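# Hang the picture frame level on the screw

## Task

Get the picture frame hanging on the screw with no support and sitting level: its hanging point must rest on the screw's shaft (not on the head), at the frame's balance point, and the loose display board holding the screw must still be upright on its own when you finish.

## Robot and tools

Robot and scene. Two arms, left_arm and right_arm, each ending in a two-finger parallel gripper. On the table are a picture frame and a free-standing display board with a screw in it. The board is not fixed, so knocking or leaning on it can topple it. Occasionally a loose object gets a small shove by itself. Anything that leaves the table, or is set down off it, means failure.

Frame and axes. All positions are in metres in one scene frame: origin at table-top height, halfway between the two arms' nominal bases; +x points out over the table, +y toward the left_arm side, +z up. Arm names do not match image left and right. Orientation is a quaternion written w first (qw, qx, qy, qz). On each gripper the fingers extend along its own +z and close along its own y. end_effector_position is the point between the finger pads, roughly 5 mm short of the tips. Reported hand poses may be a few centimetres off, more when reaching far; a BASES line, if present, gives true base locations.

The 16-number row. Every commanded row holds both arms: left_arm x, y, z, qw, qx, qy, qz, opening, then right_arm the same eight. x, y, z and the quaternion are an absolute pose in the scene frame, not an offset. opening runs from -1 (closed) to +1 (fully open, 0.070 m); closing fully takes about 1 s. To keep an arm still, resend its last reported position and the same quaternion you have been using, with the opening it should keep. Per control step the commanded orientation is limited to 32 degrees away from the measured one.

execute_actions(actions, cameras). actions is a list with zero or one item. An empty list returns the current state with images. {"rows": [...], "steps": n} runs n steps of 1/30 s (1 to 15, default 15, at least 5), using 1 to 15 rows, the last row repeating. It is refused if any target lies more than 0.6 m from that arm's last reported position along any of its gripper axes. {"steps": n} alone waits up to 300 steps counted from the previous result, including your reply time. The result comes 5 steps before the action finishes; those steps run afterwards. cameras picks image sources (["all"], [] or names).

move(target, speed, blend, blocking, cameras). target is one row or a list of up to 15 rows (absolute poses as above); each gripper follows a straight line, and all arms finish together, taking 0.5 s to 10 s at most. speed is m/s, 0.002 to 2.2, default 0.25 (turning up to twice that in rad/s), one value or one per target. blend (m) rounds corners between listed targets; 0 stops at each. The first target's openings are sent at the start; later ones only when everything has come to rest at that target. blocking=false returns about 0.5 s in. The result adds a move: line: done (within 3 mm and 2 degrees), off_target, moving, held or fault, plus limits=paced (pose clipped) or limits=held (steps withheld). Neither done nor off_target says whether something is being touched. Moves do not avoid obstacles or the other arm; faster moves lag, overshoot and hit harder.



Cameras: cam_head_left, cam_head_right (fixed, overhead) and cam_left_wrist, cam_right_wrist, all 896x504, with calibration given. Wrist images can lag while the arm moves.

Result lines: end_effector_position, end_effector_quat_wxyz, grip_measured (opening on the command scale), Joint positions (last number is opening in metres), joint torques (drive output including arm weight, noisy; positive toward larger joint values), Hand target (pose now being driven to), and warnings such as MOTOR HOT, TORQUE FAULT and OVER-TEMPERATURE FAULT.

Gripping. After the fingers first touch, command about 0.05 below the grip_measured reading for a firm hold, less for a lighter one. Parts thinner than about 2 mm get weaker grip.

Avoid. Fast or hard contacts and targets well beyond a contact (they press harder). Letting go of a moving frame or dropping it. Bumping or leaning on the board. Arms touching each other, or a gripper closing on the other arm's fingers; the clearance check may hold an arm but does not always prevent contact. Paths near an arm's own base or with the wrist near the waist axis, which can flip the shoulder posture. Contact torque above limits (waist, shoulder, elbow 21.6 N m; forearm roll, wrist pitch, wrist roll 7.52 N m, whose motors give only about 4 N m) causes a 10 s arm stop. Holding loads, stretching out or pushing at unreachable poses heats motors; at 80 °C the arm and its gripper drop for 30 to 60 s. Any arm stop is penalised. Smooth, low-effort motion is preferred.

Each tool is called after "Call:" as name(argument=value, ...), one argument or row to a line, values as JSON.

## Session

Call:
execute_actions(
  actions=[],
  cameras=["all"],
)

Call:
zoom_image(
  camera="cam_head_left",
  region=[350, 0, 610, 190],
)

Call:
zoom_image(
  camera="cam_head_right",
  region=[330, 0, 590, 190],
)

Scene clock: 0.00 s of 4500.00 s.
left_arm: end_effector_position=(+0.4202, +0.3387, +0.3327) grip_measured=+0.98 end_effector_quat_wxyz=(+0.569, -0.093, +0.773, -0.263) | right_arm: end_effector_position=(+0.0592, +0.1070, +0.2848) grip_measured=+0.98 end_effector_quat_wxyz=(-0.315, +0.854, -0.247, -0.332)
Joint positions: left_arm=[0.682 1.54 -1.063 -1.578 0.957 1.346 0.069] | right_arm=[1.098 1.584 -1.251 0.984 0.989 -1.935 0.069]
Joint torques (N m): no reading
Motor temperatures (°C): left_arm=[30 31 32 32 35 29] | right_arm=[29 30 33 34 38 31]
Hand target: left_arm +0.4202, +0.3387, +0.3327; +0.569, -0.093, +0.773, -0.263 | right_arm +0.0592, +0.1070, +0.2848; -0.315, +0.854, -0.247, -0.332
camera_calibration:
cam_left_wrist: T_world_to_cam=[[-0.138711, -0.855812, 0.498343, 0.185923], [-0.79869, -0.200849, -0.567233, 0.592911], [0.585536, -0.476703, -0.655668, 0.255234], [0, 0, 0, 1]] pos_world=[0.349893, 0.399872, 0.411014]
cam_right_wrist: T_world_to_cam=[[0.659904, 0.664249, 0.35114, -0.209496], [0.748492, -0.621906, -0.230199, 0.0814699], [0.0654668, 0.414735, -0.907584, 0.328533], [0, 0, 0, 1]] pos_world=[0.0557595, 0.0535699, 0.390488]

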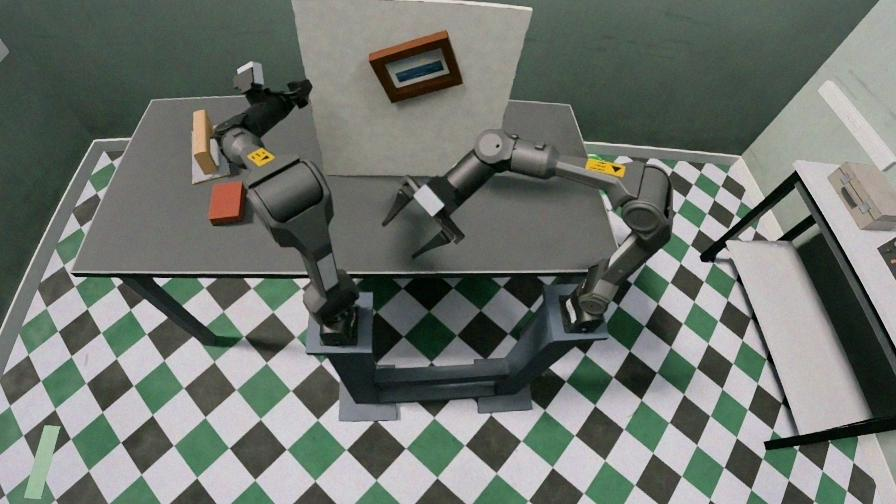

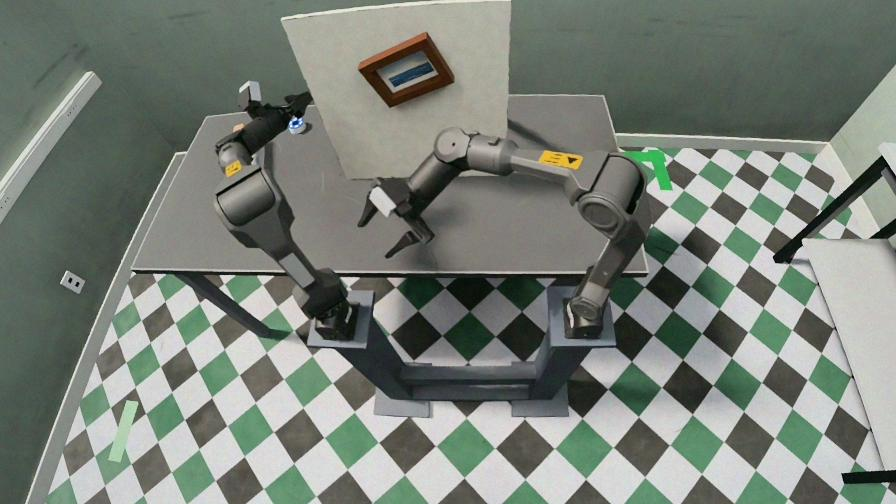

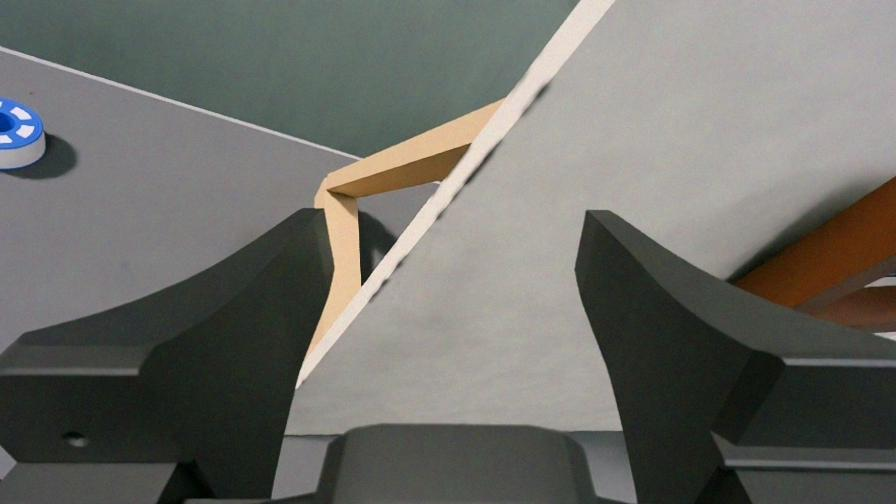

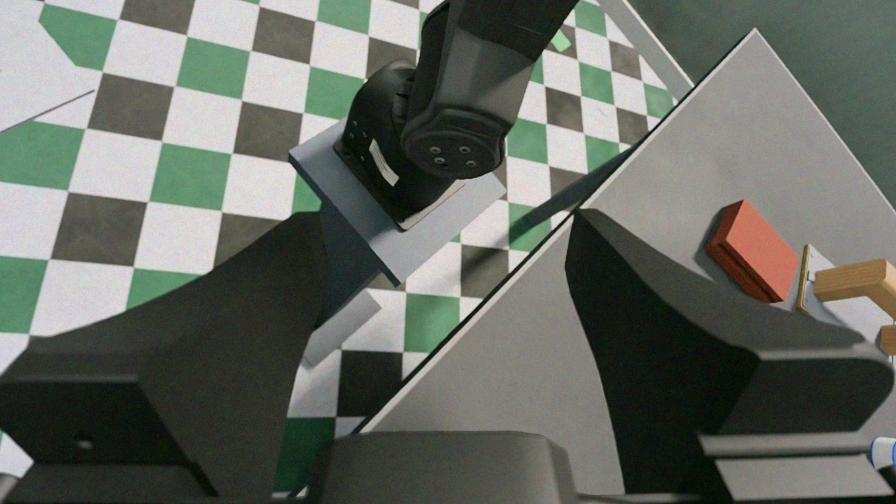

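Scaled by 1.938 from the camera's 896x504 image, which has a finer 1280x720 frame.

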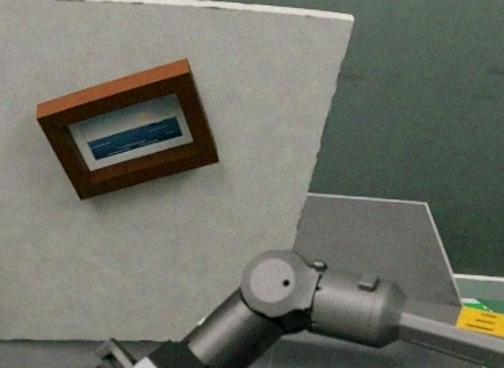

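Scaled by 1.938 from the camera's 896x504 image, which has a finer 1280x720 frame.

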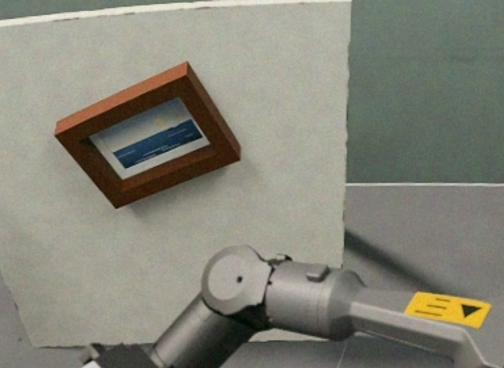

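Call:
move(
  target=[
    [0.3,0.38,0.4,0.70,-0.04,0.70,-0.04,0.4,0.2,-0.05,0.45,0.4,0,0.9,0.1,0.4],
    [0.3,0.30,0.35,0.70,-0.04,0.70,-0.04,0.4,0.40,0.05,0.53,0.53,-0.045,0.84,0.11,0.4],
  ],
  speed=0.4,
)

Call:
zoom_image(
  camera="cam_right_wrist",
  region=[350, 150, 600, 300],
)

Scene clock: 5.63 s of 4500.00 s.
left_arm: end_effector_position=(+0.2997, +0.3001, +0.3501) grip_measured=+0.40 end_effector_quat_wxyz=(+0.677, -0.033, +0.734, -0.048) | right_arm: end_effector_position=(+0.3996, +0.0498, +0.5292) grip_measured=+0.40 end_effector_quat_wxyz=(+0.587, -0.063, +0.792, +0.154)
Joint positions: left_arm=[0.751 0.904 -0.53 -1.752 0.785 1.785 0.049] | right_arm=[1.015 2.102 -2.797 -0.68 1.205 0.659 0.049]
Joint torques (N m): left_arm=[0.52 -2.34 -3.7 -0.52 0.4 -0.13] | right_arm=[-0.34 -8.87 -2.85 -0.68 -0.82 0.11]
Motor temperatures (°C): left_arm=[30 31 32 32 35 29] | right_arm=[29 30 33 34 38 31]
Hand target: left_arm +0.2997, +0.3001, +0.3503; +0.677, -0.033, +0.733, -0.048 | right_arm +0.3997, +0.0496, +0.5294; +0.587, -0.063, +0.792, +0.154
Off the commanded pose: left_arm 0.000 m, 5 deg | right_arm 0.001 m, 10 deg.
elbow stopped short (right arm): the move would have taken joint 3 (elbow) straighter than the controller allows.
joint sent to its limit (left arm) — joint 4 (forearm roll), lower limit.
Kept back: nothing.
move: off_target (left_arm, right_arm)
camera_calibration:
cam_left_wrist: T_world_to_cam=[[0.00542062, -0.99481, 0.101606, 0.264916], [-0.625154, -0.0826753, -0.77611, 0.484458], [0.780483, -0.0593124, -0.622357, 0.123453], [0, 0, 0, 1]] pos_world=[0.205072, 0.310917, 0.425908]
cam_right_wrist: T_world_to_cam=[[0.259829, -0.94374, -0.204559, 0.0520594], [-0.805936, -0.0952424, -0.584291, 0.629693], [0.531936, 0.316677, -0.78534, 0.305597], [0, 0, 0, 1]] pos_world=[0.331407, 0.0123283, 0.618571]

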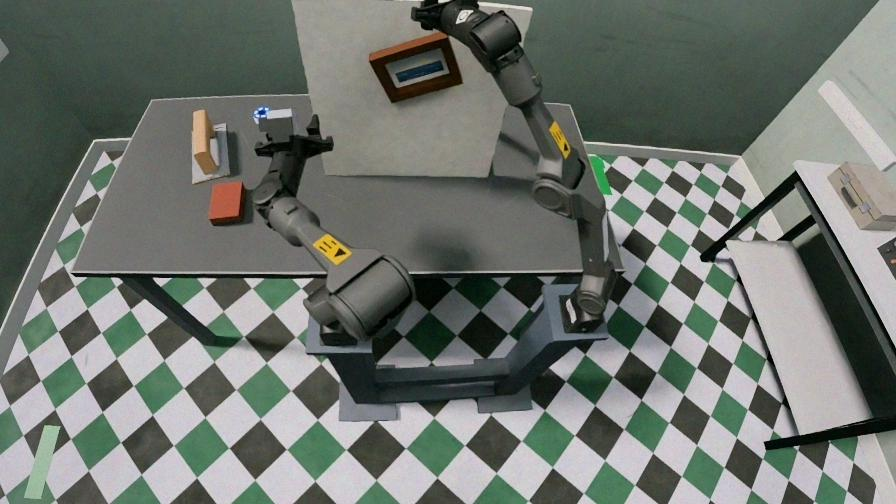

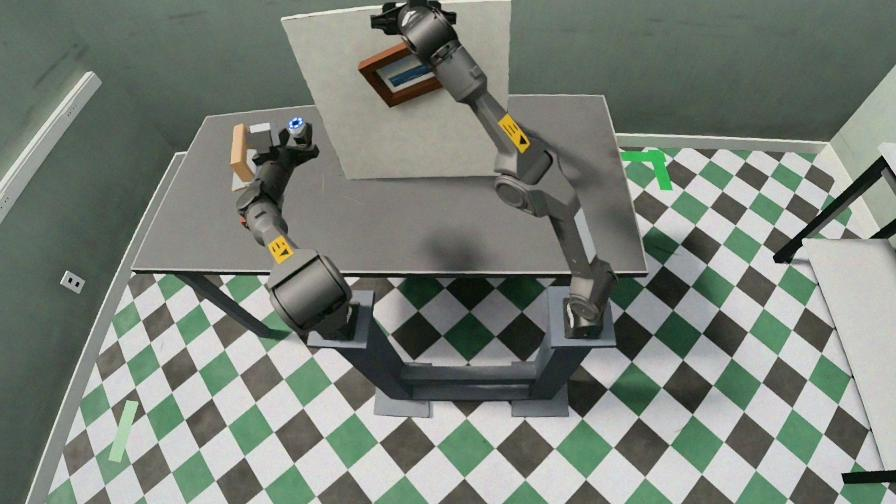

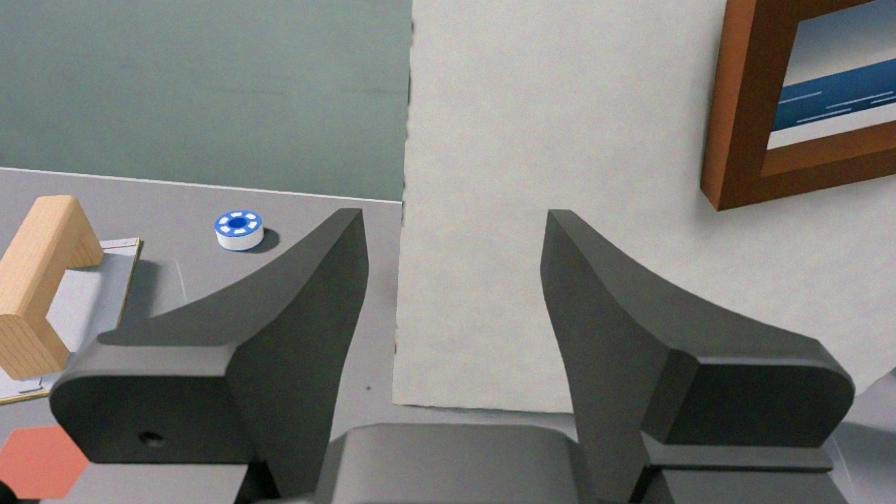

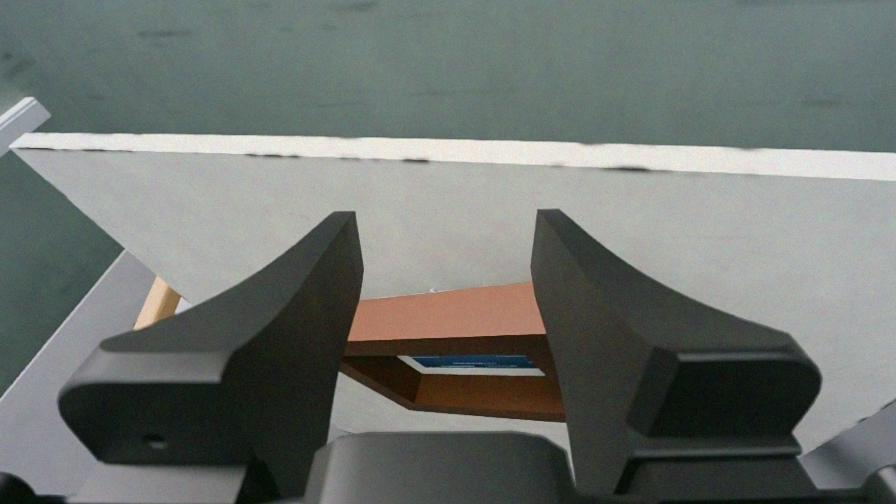

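Scaled by 2.016 from the camera's 896x504 image, which has a finer 1280x720 frame.

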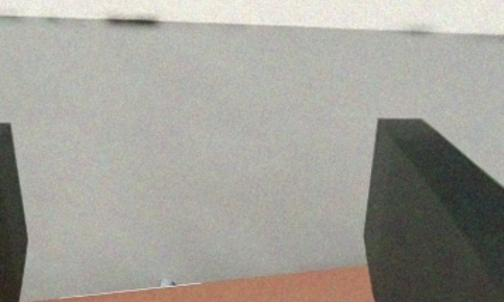

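Call:
zoom_image(
  camera="cam_right_wrist",
  region=[340, 260, 580, 380],
)

Call:
zoom_image(
  camera="cam_right_wrist",
  region=[390, 270, 480, 315],
)

Scaled by 2.100 from the camera's 896x504 image, which has a finer 1280x720 frame.

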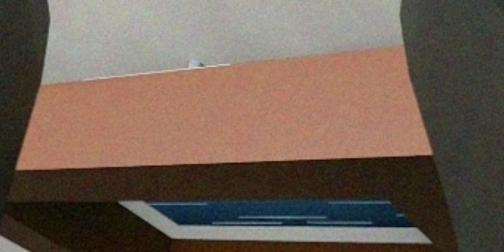

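Scaled by 5.600 from the camera's 896x504 image, which has a finer 1280x720 frame.

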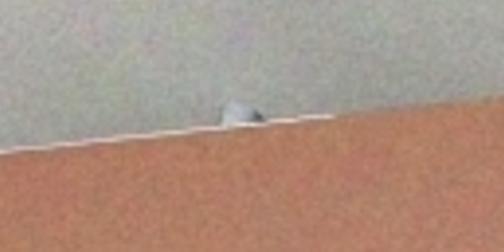

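Call:
move(
  target=[
    [0.33,0.20,0.33,0.6471,-0.1205,0.732,-0.1726,0.4,0.32,-0.03,0.48,0.6437,-0.1698,0.7335,-0.133,0.4],
    [0.39,0.145,0.3225,0.6471,-0.1205,0.732,-0.1726,0.4,0.39,0.008,0.385,0.6437,-0.1698,0.7335,-0.133,0.4],
  ],
)

Scene clock: 9.87 s of 4500.00 s.
left_arm: end_effector_position=(+0.3900, +0.1449, +0.3230) grip_measured=+0.40 end_effector_quat_wxyz=(+0.648, -0.121, +0.732, -0.173) | right_arm: end_effector_position=(+0.3903, +0.0079, +0.3848) grip_measured=+0.40 end_effector_quat_wxyz=(+0.644, -0.170, +0.734, -0.133)
Joint positions: left_arm=[-0.392 1.27 -0.655 -0.642 -0.511 0.122 0.049] | right_arm=[1.118 1.775 -1.499 -1.521 1.056 1.281 0.049]
Joint torques (N m): left_arm=[0.13 -3.22 -2.61 0.13 -1.31 0.04] | right_arm=[0.66 -8.34 -4.63 -0.93 0.21 -0.08]
Motor temperatures (°C): left_arm=[30 31 32 32 35 29] | right_arm=[29 30 33 34 38 31]
Hand target: left_arm +0.3900, +0.1450, +0.3225; +0.647, -0.121, +0.732, -0.173 | right_arm +0.3900, +0.0080, +0.3850; +0.644, -0.170, +0.734, -0.133
Off the commanded pose: left_arm 0.000 m, 0 deg | right_arm 0.000 m, 0 deg.
Kept back: nothing.
move: done
camera_calibration:
cam_left_wrist: T_world_to_cam=[[-0.026103, -0.917448, 0.396998, 0.0184171], [-0.663881, -0.281002, -0.693036, 0.52405], [0.747382, -0.28165, -0.601742, 0.0653607], [0, 0, 0, 1]] pos_world=[0.299538, 0.182565, 0.395204]
cam_right_wrist: T_world_to_cam=[[0.0637539, -0.922543, 0.380592, -0.163407], [-0.696432, -0.31428, -0.645144, 0.516255], [0.714785, -0.223926, -0.662525, 0.096137], [0, 0, 0, 1]] pos_world=[0.301237, 0.0330269, 0.458943]

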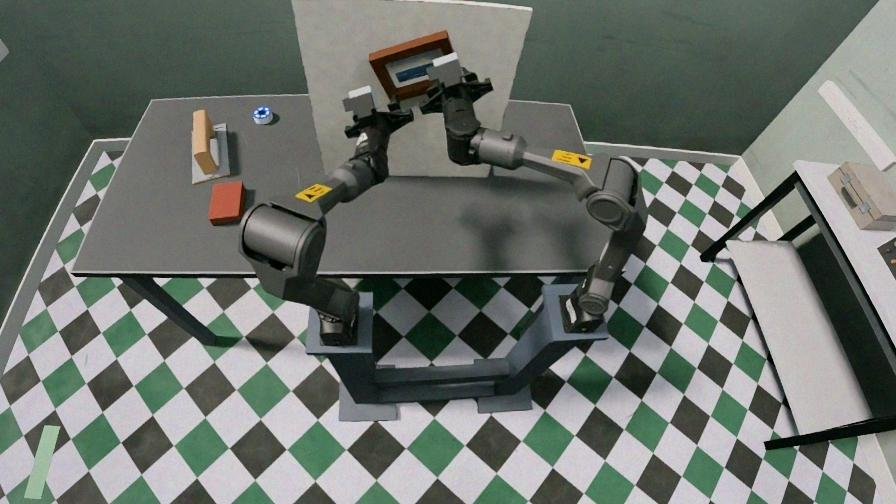

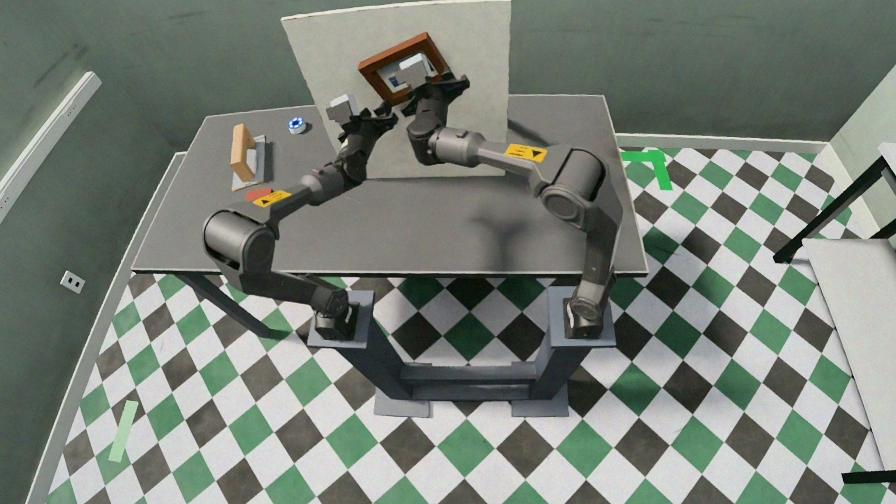

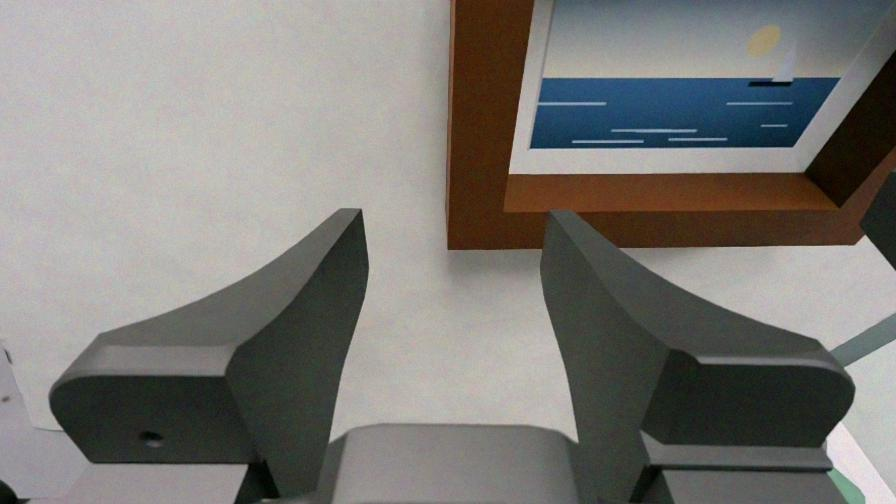

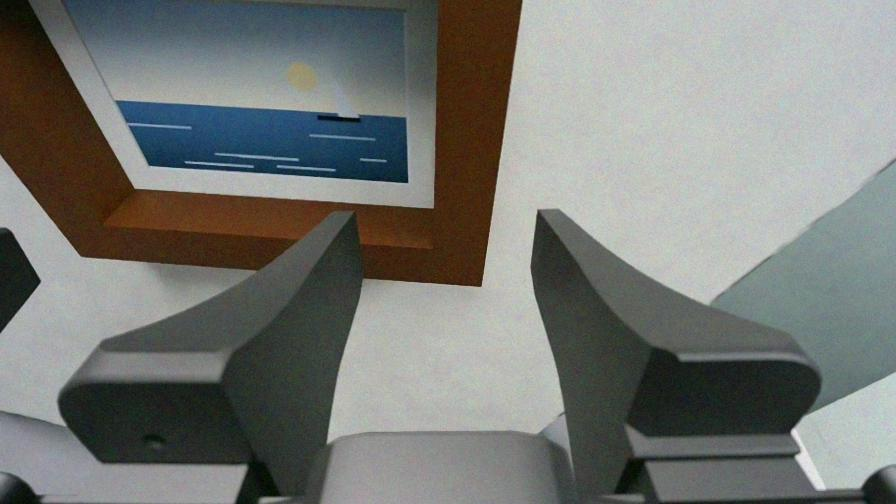

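Call:
move(
  target=[0.425,0.146,0.335,0.6471,-0.1205,0.732,-0.1726,0.4,0.425,0.003,0.376,0.6437,-0.1698,0.7335,-0.133,0.4],
  speed=0.1,
  cameras=["cam_left_wrist","cam_right_wrist"],
)

Scene clock: 11.43 s of 4500.00 s.
left_arm: end_effector_position=(+0.4255, +0.1460, +0.3352) grip_measured=+0.40 end_effector_quat_wxyz=(+0.648, -0.121, +0.732, -0.173) | right_arm: end_effector_position=(+0.4253, +0.0031, +0.3757) grip_measured=+0.40 end_effector_quat_wxyz=(+0.644, -0.170, +0.734, -0.133)
Joint positions: left_arm=[-0.323 1.372 -0.797 -0.558 -0.444 0.066 0.049] | right_arm=[1.024 1.827 -1.535 -1.546 0.963 1.294 0.049]
Joint torques (N m): left_arm=[-0.29 -5.07 -2.45 0.1 -1.24 -0.01] | right_arm=[0.65 -8.44 -4.39 -0.99 0.22 0.23]
Motor temperatures (°C): left_arm=[30 31 32 32 35 29] | right_arm=[29 30 33 34 38 31]
Hand target: left_arm +0.4250, +0.1460, +0.3350; +0.647, -0.121, +0.732, -0.173 | right_arm +0.4250, +0.0030, +0.3760; +0.644, -0.170, +0.734, -0.133
Off the commanded pose: left_arm 0.001 m, 0 deg | right_arm 0.000 m, 0 deg.
Kept back: nothing.
move: done
camera_calibration:
cam_left_wrist: T_world_to_cam=[[-0.0253684, -0.917761, 0.396323, 0.0154652], [-0.664274, -0.280792, -0.692746, 0.556397], [0.747059, -0.280841, -0.602521, 0.0467897], [0, 0, 0, 1]] pos_world=[0.335038, 0.183566, 0.407504]
cam_right_wrist: T_world_to_cam=[[0.0642505, -0.922356, 0.380962, -0.166948], [-0.696634, -0.314797, -0.644673, 0.533191], [0.714543, -0.223971, -0.66277, 0.0641375], [0, 0, 0, 1]] pos_world=[0.336336, 0.0282263, 0.449843]
Images, in order (width x height): cam_left_wrist 896x504, cam_right_wrist 896x504.

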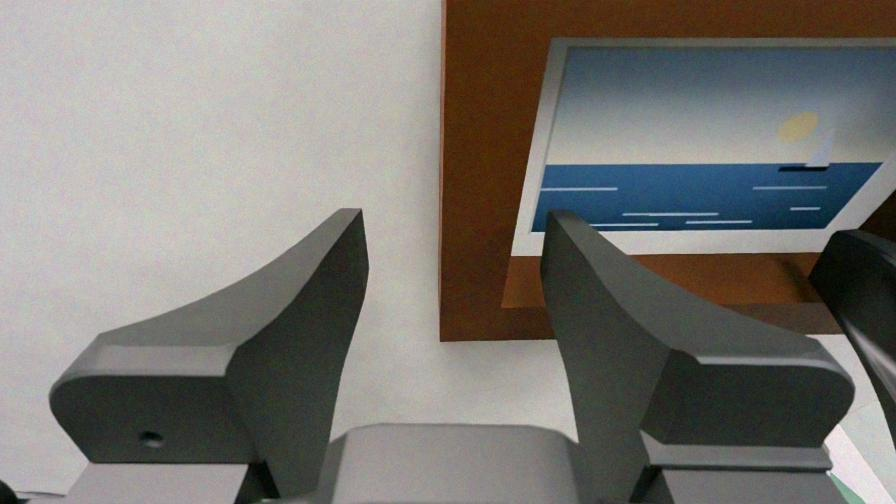

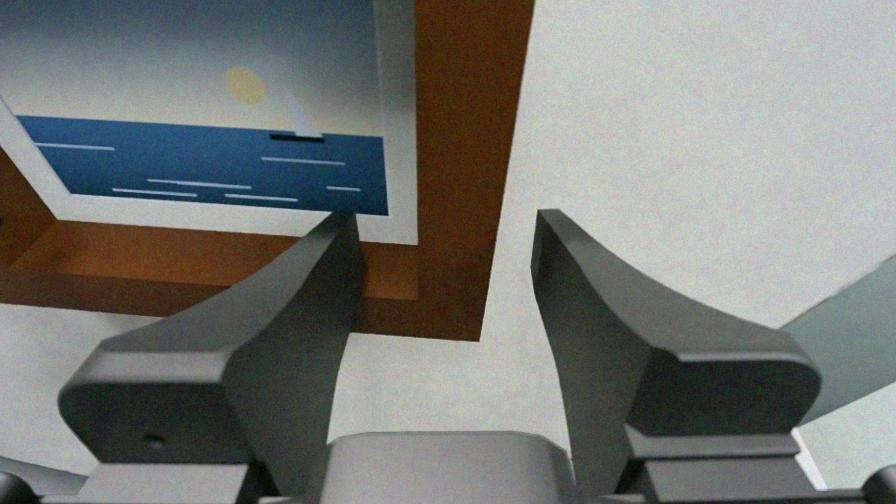

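Call:
move(
  target=[0.443,0.141,0.338,0.6471,-0.1205,0.732,-0.1726,0.4,0.443,0.0,0.3775,0.6437,-0.1698,0.7335,-0.133,0.4],
  speed=0.08,
  cameras=["cam_left_wrist","cam_right_wrist"],
)

Scene clock: 12.43 s of 4500.00 s.
left_arm: end_effector_position=(+0.4432, +0.1408, +0.3382) grip_measured=+0.40 end_effector_quat_wxyz=(+0.648, -0.120, +0.732, -0.173) | right_arm: end_effector_position=(+0.4419, +0.0010, +0.3772) grip_measured=+0.40 end_effector_quat_wxyz=(+0.644, -0.171, +0.734, -0.132)
Joint positions: left_arm=[-0.319 1.433 -0.868 -0.56 -0.434 0.071 0.049] | right_arm=[0.982 1.852 -1.579 -1.539 0.92 1.27 0.049]
Joint torques (N m): left_arm=[0.47 -5.11 -2.72 0.02 -1.1 0.02] | right_arm=[-5.44 -5.43 -5.55 -1.7 -0.06 0.3]
Motor temperatures (°C): left_arm=[30 31 32 32 35 29] | right_arm=[29 30 33 34 38 31]
Hand target: left_arm +0.4430, +0.1410, +0.3380; +0.647, -0.121, +0.732, -0.173 | right_arm +0.4430, +0.0000, +0.3775; +0.644, -0.170, +0.734, -0.133
Off the commanded pose: left_arm 0.000 m, 0 deg | right_arm 0.002 m, 0 deg.
Kept back: nothing.
move: done
camera_calibration:
cam_left_wrist: T_world_to_cam=[[-0.0261726, -0.917882, 0.395989, 0.0103954], [-0.664205, -0.280076, -0.693101, 0.568767], [0.747092, -0.281158, -0.602332, 0.033881], [0, 0, 0, 1]] pos_world=[0.352738, 0.178366, 0.410504]
cam_right_wrist: T_world_to_cam=[[0.0666165, -0.922713, 0.379687, -0.17108], [-0.696874, -0.315367, -0.644136, 0.544886], [0.714093, -0.221684, -0.664023, 0.0534641], [0, 0, 0, 1]] pos_world=[0.352935, 0.0258331, 0.451439]
Images, in order (width x height): cam_left_wrist 896x504, cam_right_wrist 896x504.

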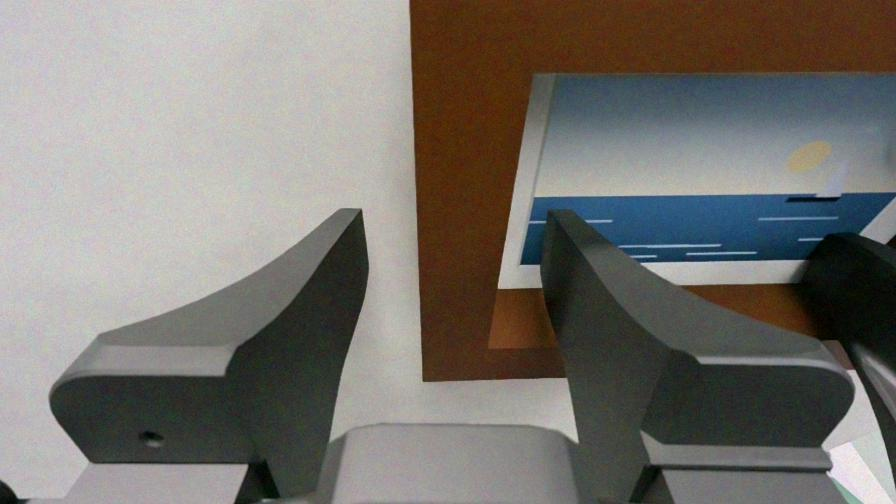

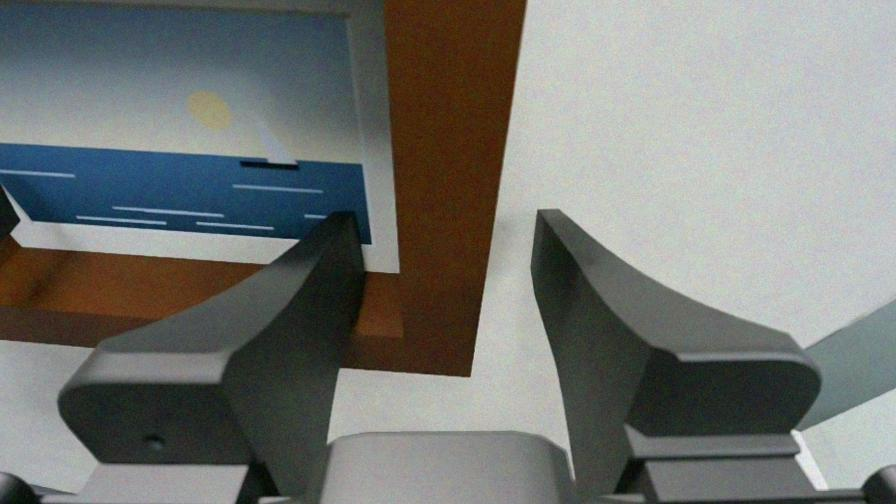

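Call:
move(
  target=[
    [0.440,0.1400,0.338,0.6471,-0.1205,0.732,-0.1726,0.4,0.437,0.0005,0.3775,0.6437,-0.1698,0.7335,-0.133,0.4],
    [0.440,0.1400,0.338,0.6471,-0.1205,0.732,-0.1726,-0.2,0.437,0.0005,0.3775,0.6437,-0.1698,0.7335,-0.133,-0.2],
  ],
  speed=0.08,
  cameras=["cam_left_wrist","cam_right_wrist","cam_head_left","cam_head_right"],
)

Scene clock: 13.87 s of 4500.00 s.
left_arm: end_effector_position=(+0.4401, +0.1400, +0.3377) grip_measured=-0.20 end_effector_quat_wxyz=(+0.647, -0.120, +0.733, -0.172) | right_arm: end_effector_position=(+0.4371, +0.0004, +0.3776) grip_measured=-0.20 end_effector_quat_wxyz=(+0.644, -0.170, +0.734, -0.134)
Joint positions: left_arm=[-0.327 1.424 -0.858 -0.578 -0.437 0.086 0.028] | right_arm=[0.993 1.842 -1.564 -1.543 0.934 1.276 0.028]
Joint torques (N m): left_arm=[-0.68 -6.22 -2.54 0.09 -1.38 -0.04] | right_arm=[0.72 -8.94 -3.7 -0.86 -0.04 0.18]
Motor temperatures (°C): left_arm=[30 31 32 32 35 29] | right_arm=[29 30 33 34 38 31]
Hand target: left_arm +0.4400, +0.1400, +0.3380; +0.647, -0.121, +0.732, -0.173 | right_arm +0.4370, +0.0005, +0.3775; +0.644, -0.170, +0.734, -0.133
Off the commanded pose: left_arm 0.000 m, 0 deg | right_arm 0.000 m, 0 deg.
Kept back: nothing.
move: done
camera_calibration:
cam_left_wrist: T_world_to_cam=[[-0.0252869, -0.917948, 0.395894, 0.00957403], [-0.665177, -0.280178, -0.692127, 0.566259], [0.746257, -0.280842, -0.603514, 0.0364058], [0, 0, 0, 1]] pos_world=[0.349737, 0.177666, 0.410104]
cam_right_wrist: T_world_to_cam=[[0.0632342, -0.922262, 0.381359, -0.170614], [-0.696102, -0.314583, -0.645352, 0.541802], [0.715152, -0.224656, -0.661881, 0.0557917], [0, 0, 0, 1]] pos_world=[0.348039, 0.0256243, 0.451645]

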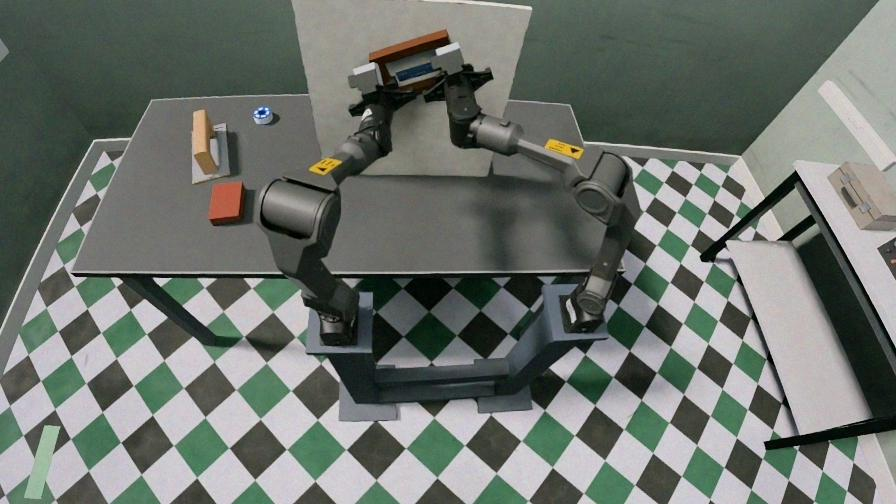

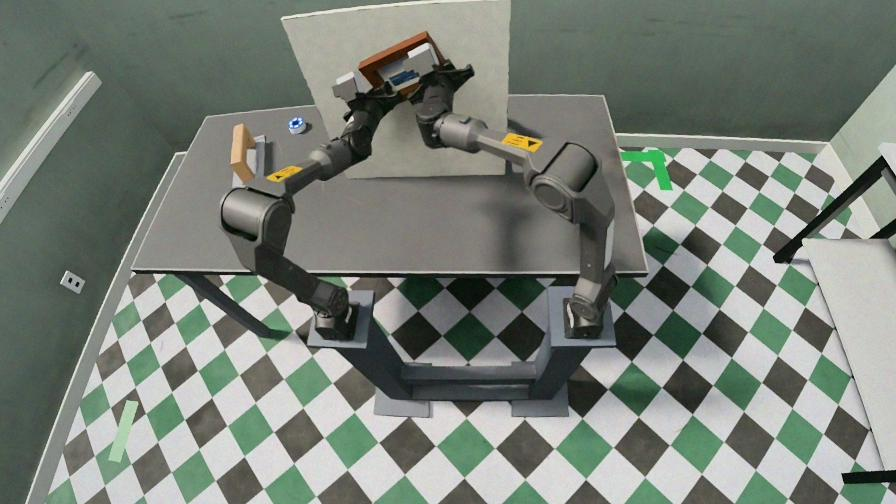

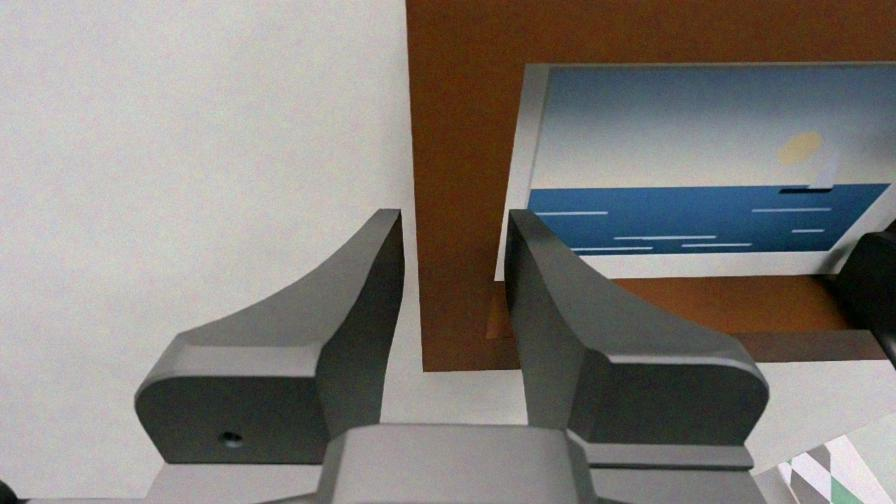

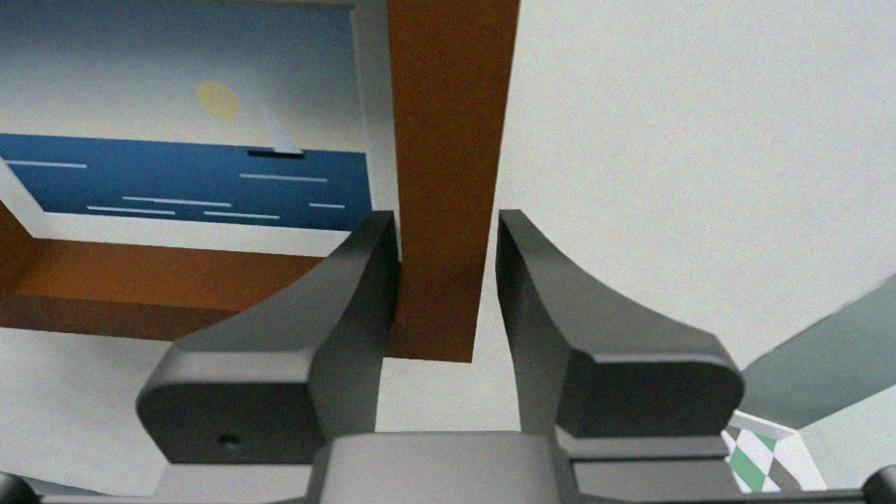

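Call:
move(
  target=[
    [0.440,0.1400,0.338,0.6471,-0.1205,0.732,-0.1726,-0.4,0.437,0.0005,0.3775,0.6437,-0.1698,0.7335,-0.133,-0.4],
    [0.440,0.1400,0.338,0.6471,-0.1205,0.732,-0.1726,-0.55,0.437,0.0005,0.3775,0.6437,-0.1698,0.7335,-0.133,-0.55],
    [0.440,0.1400,0.351,0.6471,-0.1205,0.732,-0.1726,-0.55,0.437,0.0005,0.3905,0.6437,-0.1698,0.7335,-0.133,-0.55],
  ],
  speed=0.05,
)

Scene clock: 16.80 s of 4500.00 s.
left_arm: end_effector_position=(+0.4398, +0.1398, +0.3500) grip_measured=-0.44 end_effector_quat_wxyz=(+0.646, -0.120, +0.733, -0.172) | right_arm: end_effector_position=(+0.4369, +0.0010, +0.3900) grip_measured=-0.42 end_effector_quat_wxyz=(+0.644, -0.171, +0.734, -0.133)
Joint positions: left_arm=[-0.327 1.406 -0.895 -0.652 -0.39 0.166 0.019] | right_arm=[0.994 1.839 -1.611 -1.505 0.936 1.214 0.02]
Joint torques (N m): left_arm=[1.36 -6.62 -6.12 0.34 -2.83 -0.15] | right_arm=[-1.37 -9.09 -4.35 -1.25 0.23 0]
Motor temperatures (°C): left_arm=[30 31 32 32 35 29] | right_arm=[29 31 33 34 38 31]
Hand target: left_arm +0.4400, +0.1400, +0.3510; +0.647, -0.121, +0.732, -0.173 | right_arm +0.4370, +0.0005, +0.3905; +0.644, -0.170, +0.734, -0.133
Off the commanded pose: left_arm 0.001 m, 0 deg | right_arm 0.001 m, 0 deg.
Kept back: nothing.
move: done
camera_calibration:
cam_left_wrist: T_world_to_cam=[[-0.025261, -0.918126, 0.395482, 0.00459692], [-0.666749, -0.279291, -0.690972, 0.57476], [0.744854, -0.281142, -0.605105, 0.0452459], [0, 0, 0, 1]] pos_world=[0.349635, 0.177466, 0.422704]
cam_right_wrist: T_world_to_cam=[[0.0648791, -0.922176, 0.381291, -0.175454], [-0.69681, -0.31538, -0.644198, 0.549685], [0.714316, -0.223892, -0.663043, 0.0650599], [0, 0, 0, 1]] pos_world=[0.347936, 0.0261262, 0.464143]

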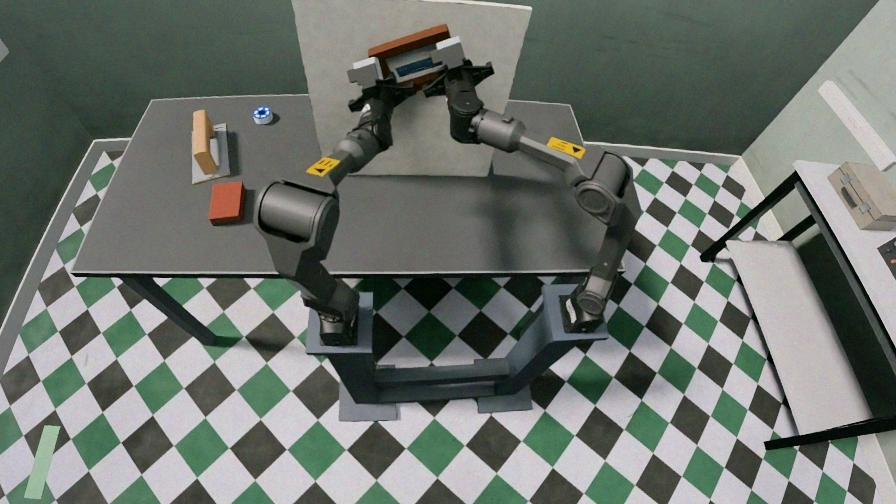

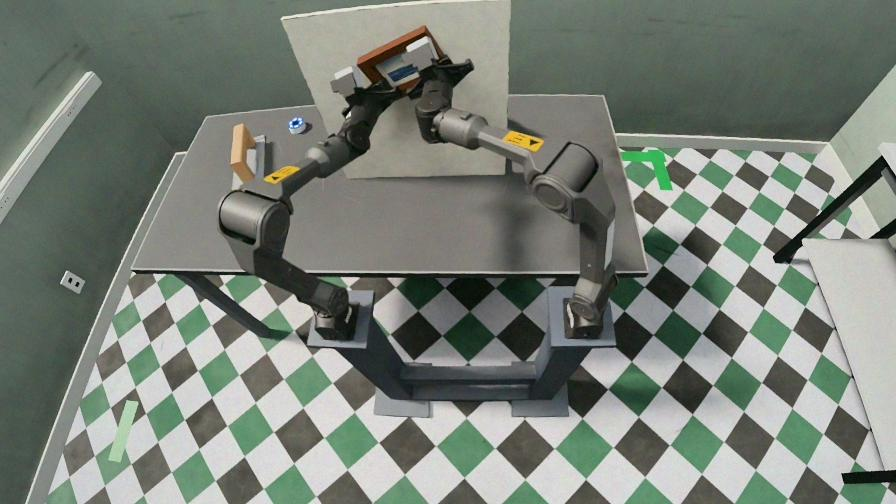

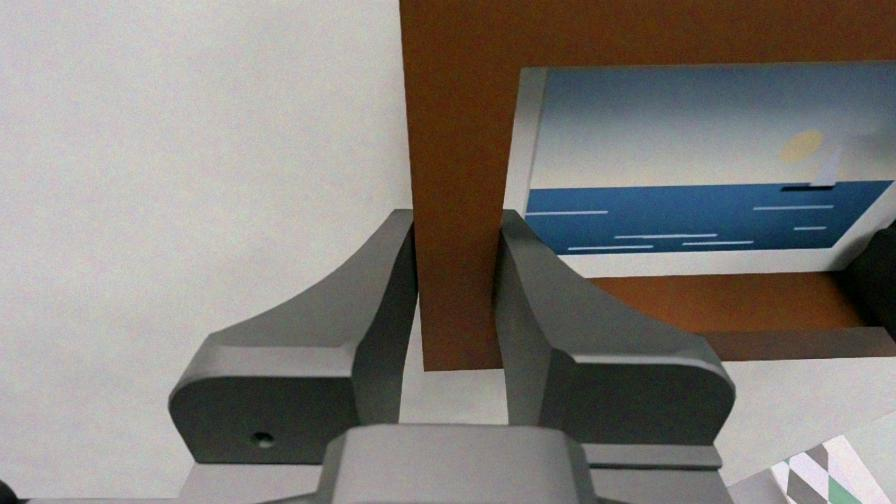

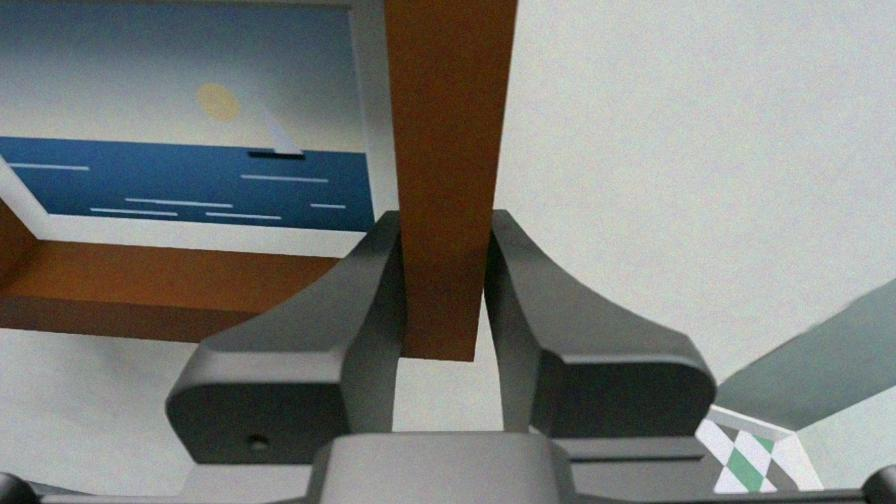

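Call:
move(
  target=[
    [0.440,0.1424,0.3583,0.6527,-0.0858,0.7402,-0.1334,-0.55,0.437,-0.0006,0.3827,0.6518,-0.1353,0.7395,-0.0938,-0.55],
    [0.440,0.1439,0.3659,0.6563,-0.051,0.7462,-0.0938,-0.55,0.437,-0.0009,0.3751,0.658,-0.1005,0.7435,-0.0543,-0.55],
    [0.440,0.1447,0.3737,0.6581,-0.016,0.7502,-0.054,-0.55,0.437,-0.0003,0.3673,0.6625,-0.0654,0.7453,-0.0146,-0.55],
    [0.440,0.1445,0.3813,0.658,0.019,0.752,-0.014,-0.55,0.437,0.0011,0.3597,0.665,-0.03,0.745,0.025,-0.55],
  ],
  speed=0.08,
)

Call:
zoom_image(
  camera="cam_head_left",
  region=[330, 10, 500, 110],
)

Call:
zoom_image(
  camera="cam_head_right",
  region=[320, 10, 490, 110],
)

Scene clock: 20.20 s of 4500.00 s.
left_arm: end_effector_position=(+0.4401, +0.1449, +0.3813) grip_measured=-0.44 end_effector_quat_wxyz=(+0.658, +0.019, +0.752, -0.013) | right_arm: end_effector_position=(+0.4368, +0.0011, +0.3602) grip_measured=-0.42 end_effector_quat_wxyz=(+0.666, -0.029, +0.745, +0.026)
Joint positions: left_arm=[-0.354 1.38 -1.024 -1.191 -0.336 1.132 0.019] | right_arm=[0.976 1.82 -1.443 -1.668 0.872 1.855 0.02]
Joint torques (N m): left_arm=[-0.51 -5.42 -6.4 0.9 -1.08 -0.13] | right_arm=[-0.83 -6.52 -3.89 -1.02 -0.13 -0.4]
Motor temperatures (°C): left_arm=[30 31 32 32 36 29] | right_arm=[29 31 33 34 38 31]
Hand target: left_arm +0.4400, +0.1445, +0.3813; +0.658, +0.019, +0.752, -0.014 | right_arm +0.4370, +0.0011, +0.3597; +0.665, -0.030, +0.745, +0.025
Off the commanded pose: left_arm 0.000 m, 0 deg | right_arm 0.001 m, 0 deg.
Kept back: nothing.
move: done
camera_calibration:
cam_left_wrist: T_world_to_cam=[[-0.0241155, -0.999538, -0.0184999, 0.16603], [-0.664458, 0.0298519, -0.746729, 0.573395], [0.746936, -0.00571531, -0.664871, 0.0473445], [0, 0, 0, 1]] pos_world=[0.349637, 0.149107, 0.46272]
cam_right_wrist: T_world_to_cam=[[0.0637607, -0.997286, -0.0368133, -0.0128354], [-0.696042, -0.0180054, -0.717775, 0.556295], [0.715164, 0.0713895, -0.695301, 0.056329], [0, 0, 0, 1]] pos_world=[0.347739, -0.0068056, 0.437988]

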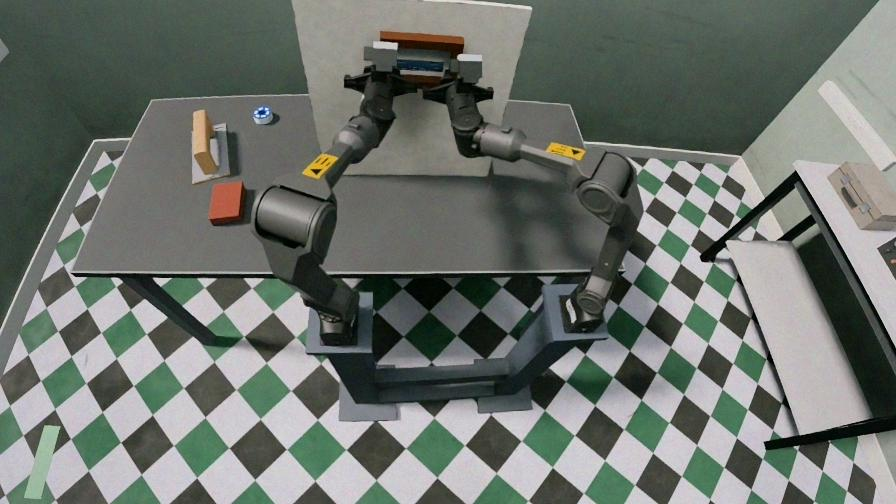

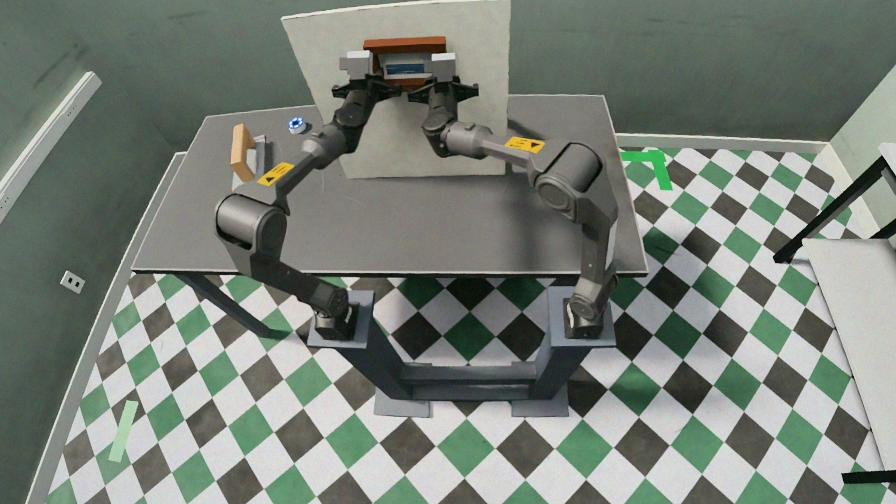

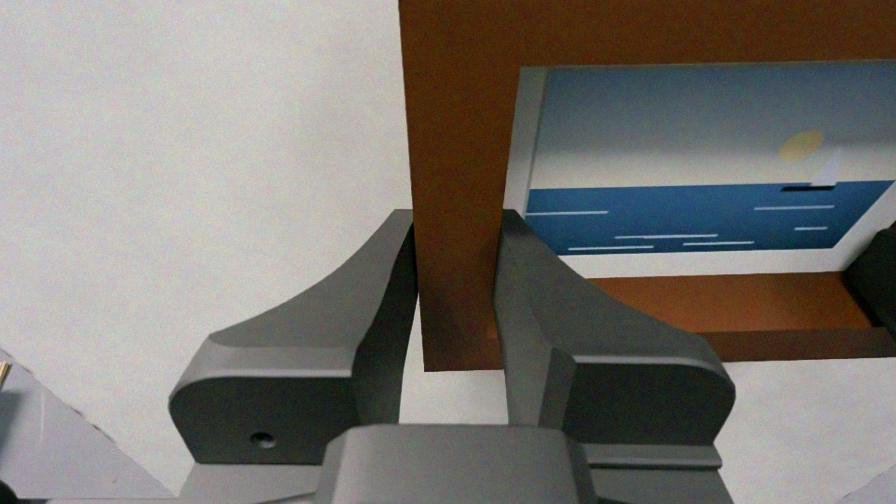

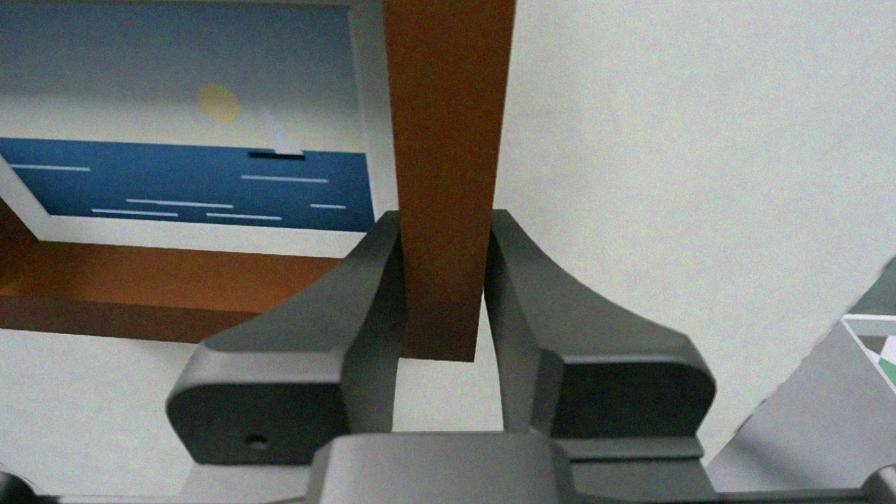

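Scaled by 2.965 from the camera's 896x504 image, which has a finer 1280x720 frame.

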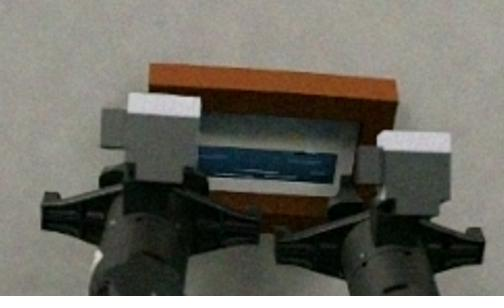

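Scaled by 2.965 from the camera's 896x504 image, which has a finer 1280x720 frame.

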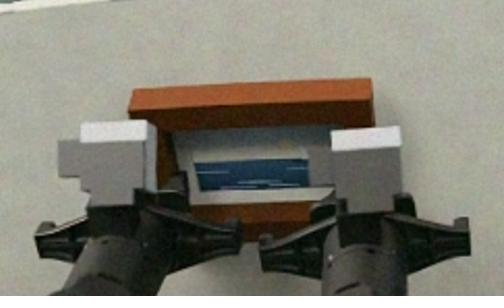

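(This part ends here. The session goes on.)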